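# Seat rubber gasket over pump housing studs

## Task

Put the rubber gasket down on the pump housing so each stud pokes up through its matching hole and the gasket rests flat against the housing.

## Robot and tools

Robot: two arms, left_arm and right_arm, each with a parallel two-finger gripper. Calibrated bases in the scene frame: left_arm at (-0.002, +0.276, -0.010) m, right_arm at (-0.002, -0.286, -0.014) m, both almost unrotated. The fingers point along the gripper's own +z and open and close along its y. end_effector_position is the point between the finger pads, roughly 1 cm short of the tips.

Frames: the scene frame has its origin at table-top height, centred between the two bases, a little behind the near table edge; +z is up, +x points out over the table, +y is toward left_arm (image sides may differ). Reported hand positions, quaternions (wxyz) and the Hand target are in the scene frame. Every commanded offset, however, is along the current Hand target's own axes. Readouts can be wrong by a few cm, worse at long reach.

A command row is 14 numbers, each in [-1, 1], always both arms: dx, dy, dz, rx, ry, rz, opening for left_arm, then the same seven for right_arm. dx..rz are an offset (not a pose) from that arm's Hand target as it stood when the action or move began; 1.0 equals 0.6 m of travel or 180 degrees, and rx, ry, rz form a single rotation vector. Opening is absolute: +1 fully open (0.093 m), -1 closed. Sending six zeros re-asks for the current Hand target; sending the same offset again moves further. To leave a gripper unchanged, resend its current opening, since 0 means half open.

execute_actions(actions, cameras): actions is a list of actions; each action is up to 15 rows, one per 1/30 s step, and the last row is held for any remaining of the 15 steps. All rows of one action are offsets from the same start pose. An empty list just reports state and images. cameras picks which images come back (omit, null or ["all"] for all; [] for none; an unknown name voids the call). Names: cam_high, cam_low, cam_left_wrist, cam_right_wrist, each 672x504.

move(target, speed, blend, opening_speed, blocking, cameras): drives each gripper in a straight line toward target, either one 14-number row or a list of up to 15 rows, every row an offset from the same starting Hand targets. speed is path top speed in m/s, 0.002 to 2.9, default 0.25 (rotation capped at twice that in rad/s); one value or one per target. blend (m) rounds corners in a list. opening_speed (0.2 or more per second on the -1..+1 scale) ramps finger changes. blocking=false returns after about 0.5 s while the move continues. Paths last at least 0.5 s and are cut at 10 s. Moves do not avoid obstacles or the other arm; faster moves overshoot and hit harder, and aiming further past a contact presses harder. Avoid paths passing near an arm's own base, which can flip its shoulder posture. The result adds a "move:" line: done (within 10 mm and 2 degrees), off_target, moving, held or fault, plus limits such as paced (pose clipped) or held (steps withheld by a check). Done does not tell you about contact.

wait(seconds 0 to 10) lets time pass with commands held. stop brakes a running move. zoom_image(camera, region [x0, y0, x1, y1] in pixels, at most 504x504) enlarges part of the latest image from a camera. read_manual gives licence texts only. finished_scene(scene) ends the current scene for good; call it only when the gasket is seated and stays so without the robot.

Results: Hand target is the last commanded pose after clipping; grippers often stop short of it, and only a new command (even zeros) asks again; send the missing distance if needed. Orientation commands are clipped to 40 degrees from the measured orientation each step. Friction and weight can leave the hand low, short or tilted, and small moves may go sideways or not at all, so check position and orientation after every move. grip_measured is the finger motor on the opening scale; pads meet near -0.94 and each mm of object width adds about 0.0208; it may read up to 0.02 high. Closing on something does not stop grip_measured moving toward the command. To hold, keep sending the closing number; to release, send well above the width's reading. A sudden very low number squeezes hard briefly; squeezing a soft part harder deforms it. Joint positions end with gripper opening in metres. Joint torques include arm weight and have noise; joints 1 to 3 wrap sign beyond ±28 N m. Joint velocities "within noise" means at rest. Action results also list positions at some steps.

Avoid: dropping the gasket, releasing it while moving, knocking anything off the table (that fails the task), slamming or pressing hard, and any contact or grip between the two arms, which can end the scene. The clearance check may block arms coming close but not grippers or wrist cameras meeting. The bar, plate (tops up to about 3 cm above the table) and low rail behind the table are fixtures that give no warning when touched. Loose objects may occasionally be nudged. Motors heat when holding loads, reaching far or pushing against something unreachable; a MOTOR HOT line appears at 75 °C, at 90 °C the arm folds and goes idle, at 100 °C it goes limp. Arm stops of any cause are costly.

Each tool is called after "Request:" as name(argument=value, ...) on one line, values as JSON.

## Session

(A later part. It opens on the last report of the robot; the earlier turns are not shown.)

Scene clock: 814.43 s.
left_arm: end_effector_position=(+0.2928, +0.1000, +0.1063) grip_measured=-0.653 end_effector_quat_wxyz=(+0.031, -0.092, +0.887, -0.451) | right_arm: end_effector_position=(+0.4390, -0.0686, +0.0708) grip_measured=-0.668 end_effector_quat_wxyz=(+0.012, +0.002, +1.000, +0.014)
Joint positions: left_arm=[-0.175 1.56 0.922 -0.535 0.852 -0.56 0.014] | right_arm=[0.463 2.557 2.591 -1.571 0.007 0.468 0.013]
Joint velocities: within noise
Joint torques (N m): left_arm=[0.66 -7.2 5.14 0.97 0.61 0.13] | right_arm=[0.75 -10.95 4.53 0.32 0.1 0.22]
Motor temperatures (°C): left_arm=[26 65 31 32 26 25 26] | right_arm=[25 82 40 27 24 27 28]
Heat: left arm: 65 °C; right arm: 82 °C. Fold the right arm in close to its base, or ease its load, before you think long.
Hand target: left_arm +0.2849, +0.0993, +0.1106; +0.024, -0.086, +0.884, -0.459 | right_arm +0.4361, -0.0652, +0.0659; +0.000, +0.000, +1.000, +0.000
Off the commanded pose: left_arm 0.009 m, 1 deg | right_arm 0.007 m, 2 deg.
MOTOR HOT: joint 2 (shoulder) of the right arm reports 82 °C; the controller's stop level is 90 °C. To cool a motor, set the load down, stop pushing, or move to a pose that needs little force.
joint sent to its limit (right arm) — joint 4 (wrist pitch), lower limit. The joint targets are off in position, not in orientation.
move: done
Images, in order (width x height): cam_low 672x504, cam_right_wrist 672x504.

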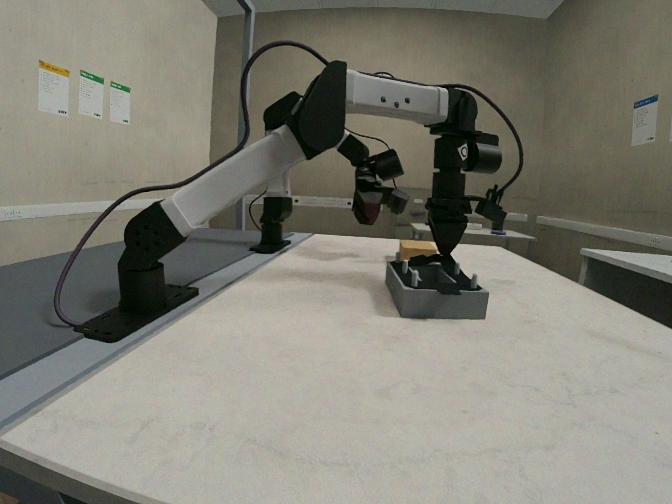

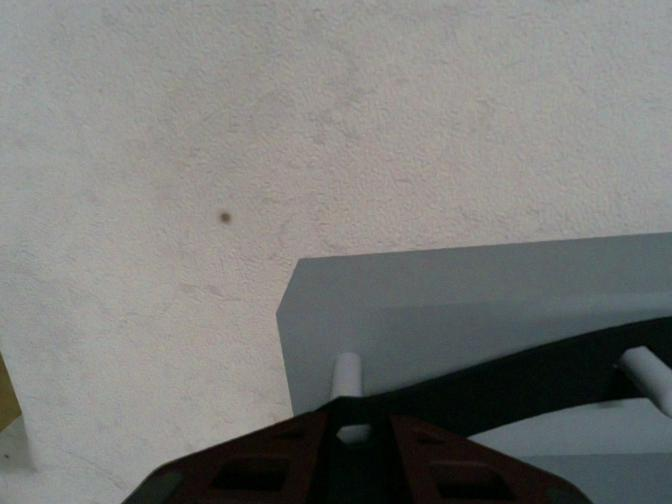

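Request:
move(target=[[0,0,0,0,0,0,-0.65,0,0,0.008,0,0,0,-0.67],[0,0,0,0,0,0,-0.65,-0.025,0,0.010,0,0,0,-0.67],[0,0,0,0,0,0,-0.65,-0.027,0,0.05,0,0,0,-0.67]], speed=[0.03,0.025,0.03], cameras=["cam_right_wrist"])

Request:
move(target=[0,0,0,0,0,0,-0.65,0.0,0,-0.2,0,0,0,-0.67], speed=0.1, cameras=["cam_right_wrist","cam_high"])

Request:
zoom_image(camera="cam_right_wrist", region=[300, 220, 672, 504])

Scene clock: 825.83 s.
left_arm: end_effector_position=(+0.2928, +0.1000, +0.1063) grip_measured=-0.653 end_effector_quat_wxyz=(+0.031, -0.092, +0.887, -0.451) | right_arm: end_effector_position=(+0.4466, -0.0651, +0.0499) grip_measured=-0.668 end_effector_quat_wxyz=(+0.004, +0.002, +1.000, +0.011)
Joint positions: left_arm=[-0.175 1.56 0.922 -0.535 0.852 -0.56 0.014] | right_arm=[0.462 2.649 2.683 -1.588 0.007 0.468 0.013]
Joint velocities: within noise
Joint torques (N m): left_arm=[0.66 -7.21 5.14 0.97 0.61 0.13] | right_arm=[-0.54 -9.13 6.05 0.45 0.1 0.07]
Motor temperatures (°C): left_arm=[26 64 31 32 26 25 26] | right_arm=[25 77 38 27 24 27 28]
Heat: left arm: 64 °C; right arm: 77 °C. Fold the right arm in close to its base, or ease its load, before you think long.
Hand target: left_arm +0.2849, +0.0993, +0.1106; +0.024, -0.086, +0.884, -0.459 | right_arm +0.4523, -0.0652, +0.0359; +0.000, +0.000, +1.000, +0.000
Off the commanded pose: left_arm 0.009 m, 1 deg | right_arm 0.015 m, 1 deg.
MOTOR HOT: still on. Joint 2 (shoulder) of the right arm reports 77 °C.
joint read past its limit (right arm) — joint 4 (wrist pitch), lower limit.
joint sent to its limit (right arm) — joint 4 (wrist pitch), lower limit. The joint targets are off in position, not in orientation.
move: off_target (right_arm)
Images, in order (width x height): cam_right_wrist 672x504.

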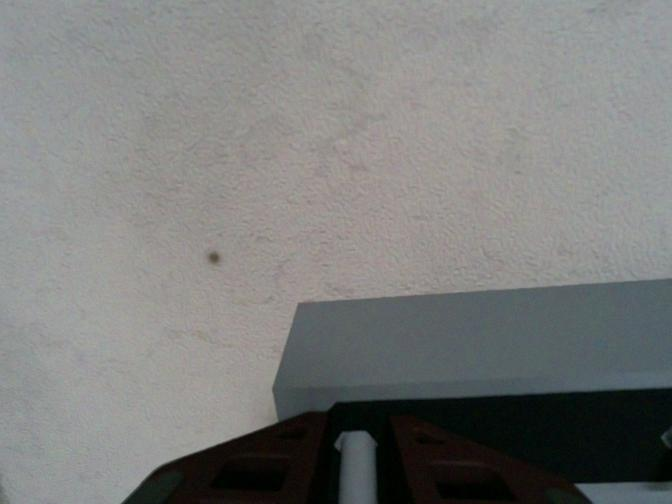

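Scene clock: 827.73 s.
left_arm: end_effector_position=(+0.2928, +0.1000, +0.1063) grip_measured=-0.653 end_effector_quat_wxyz=(+0.031, -0.092, +0.887, -0.451) | right_arm: end_effector_position=(+0.4488, -0.0660, +0.1296) grip_measured=-0.668 end_effector_quat_wxyz=(+0.078, +0.004, +0.996, +0.048)
Joint positions: left_arm=[-0.175 1.56 0.922 -0.535 0.852 -0.56 0.014] | right_arm=[0.462 2.483 2.683 -1.588 0.007 0.468 0.013]
Joint velocities: within noise
Joint torques (N m): left_arm=[0.66 -7.21 5.12 0.97 0.61 0.13] | right_arm=[-0.08 -14.71 5.57 0.79 0.09 0.08]
Motor temperatures (°C): left_arm=[26 64 31 32 26 25 26] | right_arm=[25 78 38 27 24 27 28]
Heat: left arm: 64 °C; right arm: 78 °C. Fold the right arm in close to its base, or ease its load, before you think long.
Hand target: left_arm +0.2849, +0.0993, +0.1106; +0.024, -0.086, +0.884, -0.459 | right_arm +0.4522, -0.0653, +0.1559; +0.000, +0.000, +1.000, +0.000
Off the commanded pose: left_arm 0.009 m, 1 deg | right_arm 0.027 m, 10 deg.
MOTOR HOT: still on. Joint 2 (shoulder) of the right arm reports 78 °C.
joint read past its limit (right arm) — joint 4 (wrist pitch), lower limit.
joint sent to its limit (right arm) — joint 4 (wrist pitch), lower limit. The joint targets are off in position and orientation.
move: off_target (right_arm)
Images, in order (width x height): cam_high 672x504, cam_right_wrist 672x504.

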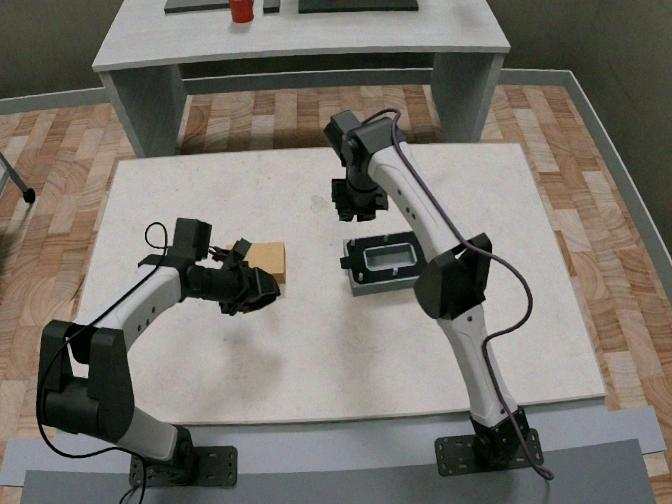

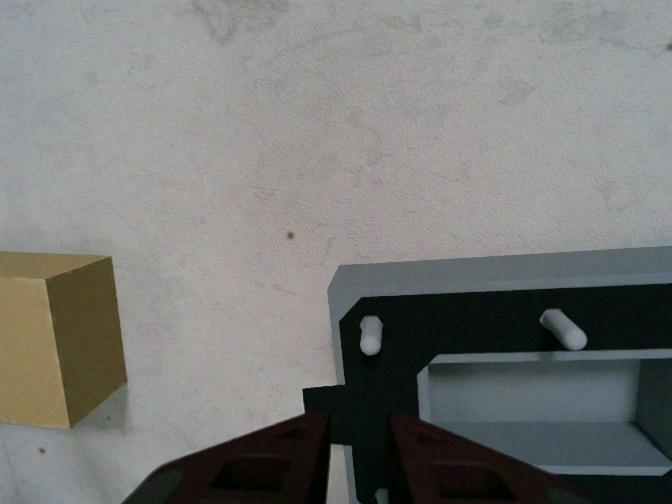

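Scaled by 1.355.

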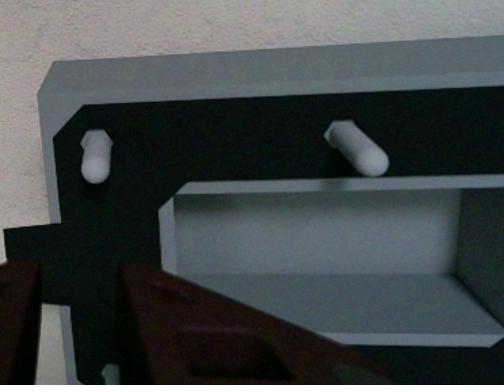

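Seated. Now move the right arm clear and check flatness.

Request:
move(target=[0,0,0,0,0,0,-0.65,0.25,-0.3,-0.05,0,0,0,-0.67], speed=0.25)

Request:
zoom_image(camera="cam_low", region=[380, 235, 500, 325])

Request:
zoom_image(camera="cam_high", region=[335, 215, 445, 300])

Scene clock: 834.13 s.
left_arm: end_effector_position=(+0.2928, +0.1000, +0.1063) grip_measured=-0.653 end_effector_quat_wxyz=(+0.031, -0.092, +0.887, -0.451) | right_arm: end_effector_position=(+0.3082, -0.2438, +0.1797) grip_measured=-0.668 end_effector_quat_wxyz=(+0.007, +0.013, +1.000, +0.007)
Joint positions: left_arm=[-0.175 1.56 0.922 -0.535 0.852 -0.56 0.014] | right_arm=[0.152 1.729 1.746 -1.565 0.009 0.18 0.013]
Joint velocities: within noise
Joint torques (N m): left_arm=[0.66 -7.21 5.14 0.97 0.61 0.13] | right_arm=[-0.1 -8.36 3.81 0.24 0.05 -0.06]
Motor temperatures (°C): left_arm=[26 64 31 32 26 25 26] | right_arm=[25 79 38 27 24 27 28]
Heat: left arm: 64 °C; right arm: 79 °C. Fold the right arm in close to its base, or ease its load, before you think long.
Hand target: left_arm +0.2849, +0.0993, +0.1106; +0.024, -0.086, +0.884, -0.459 | right_arm +0.3021, -0.2452, +0.1857; +0.000, +0.000, +1.000, +0.000
Off the commanded pose: left_arm 0.009 m, 1 deg | right_arm 0.009 m, 2 deg.
MOTOR HOT: still on. Joint 2 (shoulder) of the right arm reports 79 °C.
joint sent to its limit (right arm) — joint 4 (wrist pitch), lower limit. The joint targets are off in position, not in orientation.
move: done

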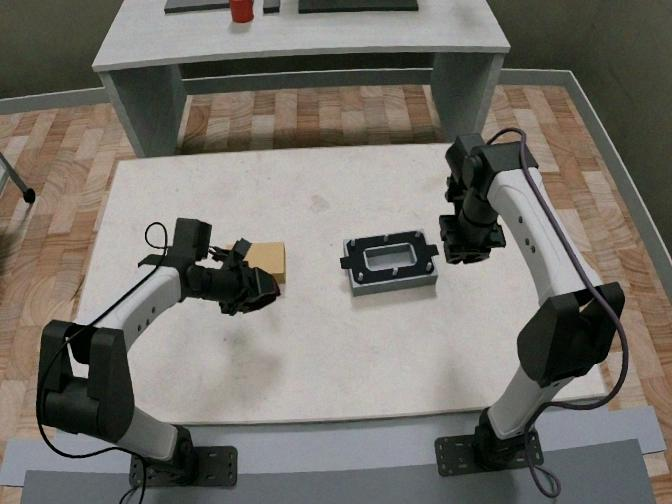

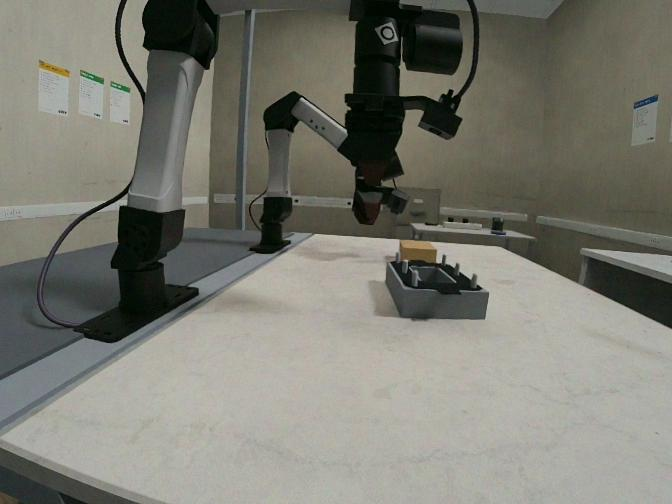

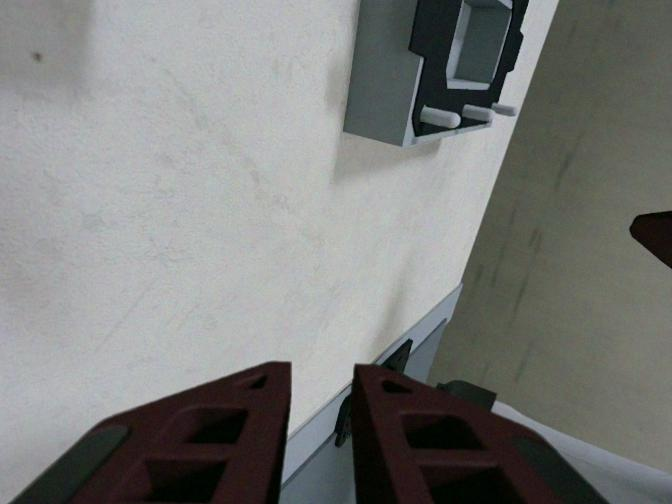

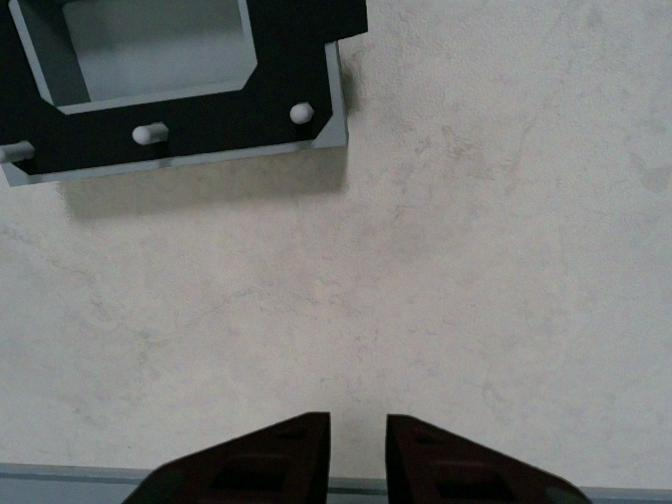

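Scaled by 4.200.

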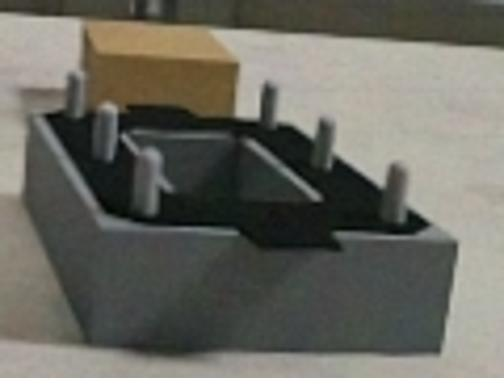

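Scaled by 4.582.

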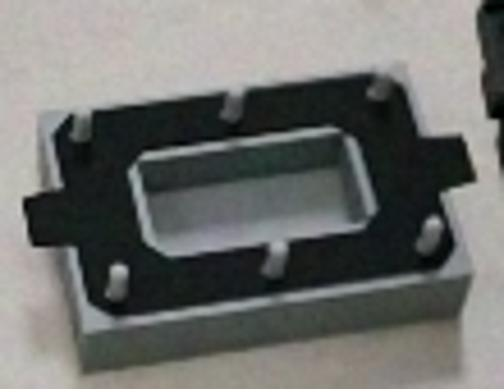

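All six seated and flat.

Request:
finished_scene(scene=2)

The scene is finished: the task was done.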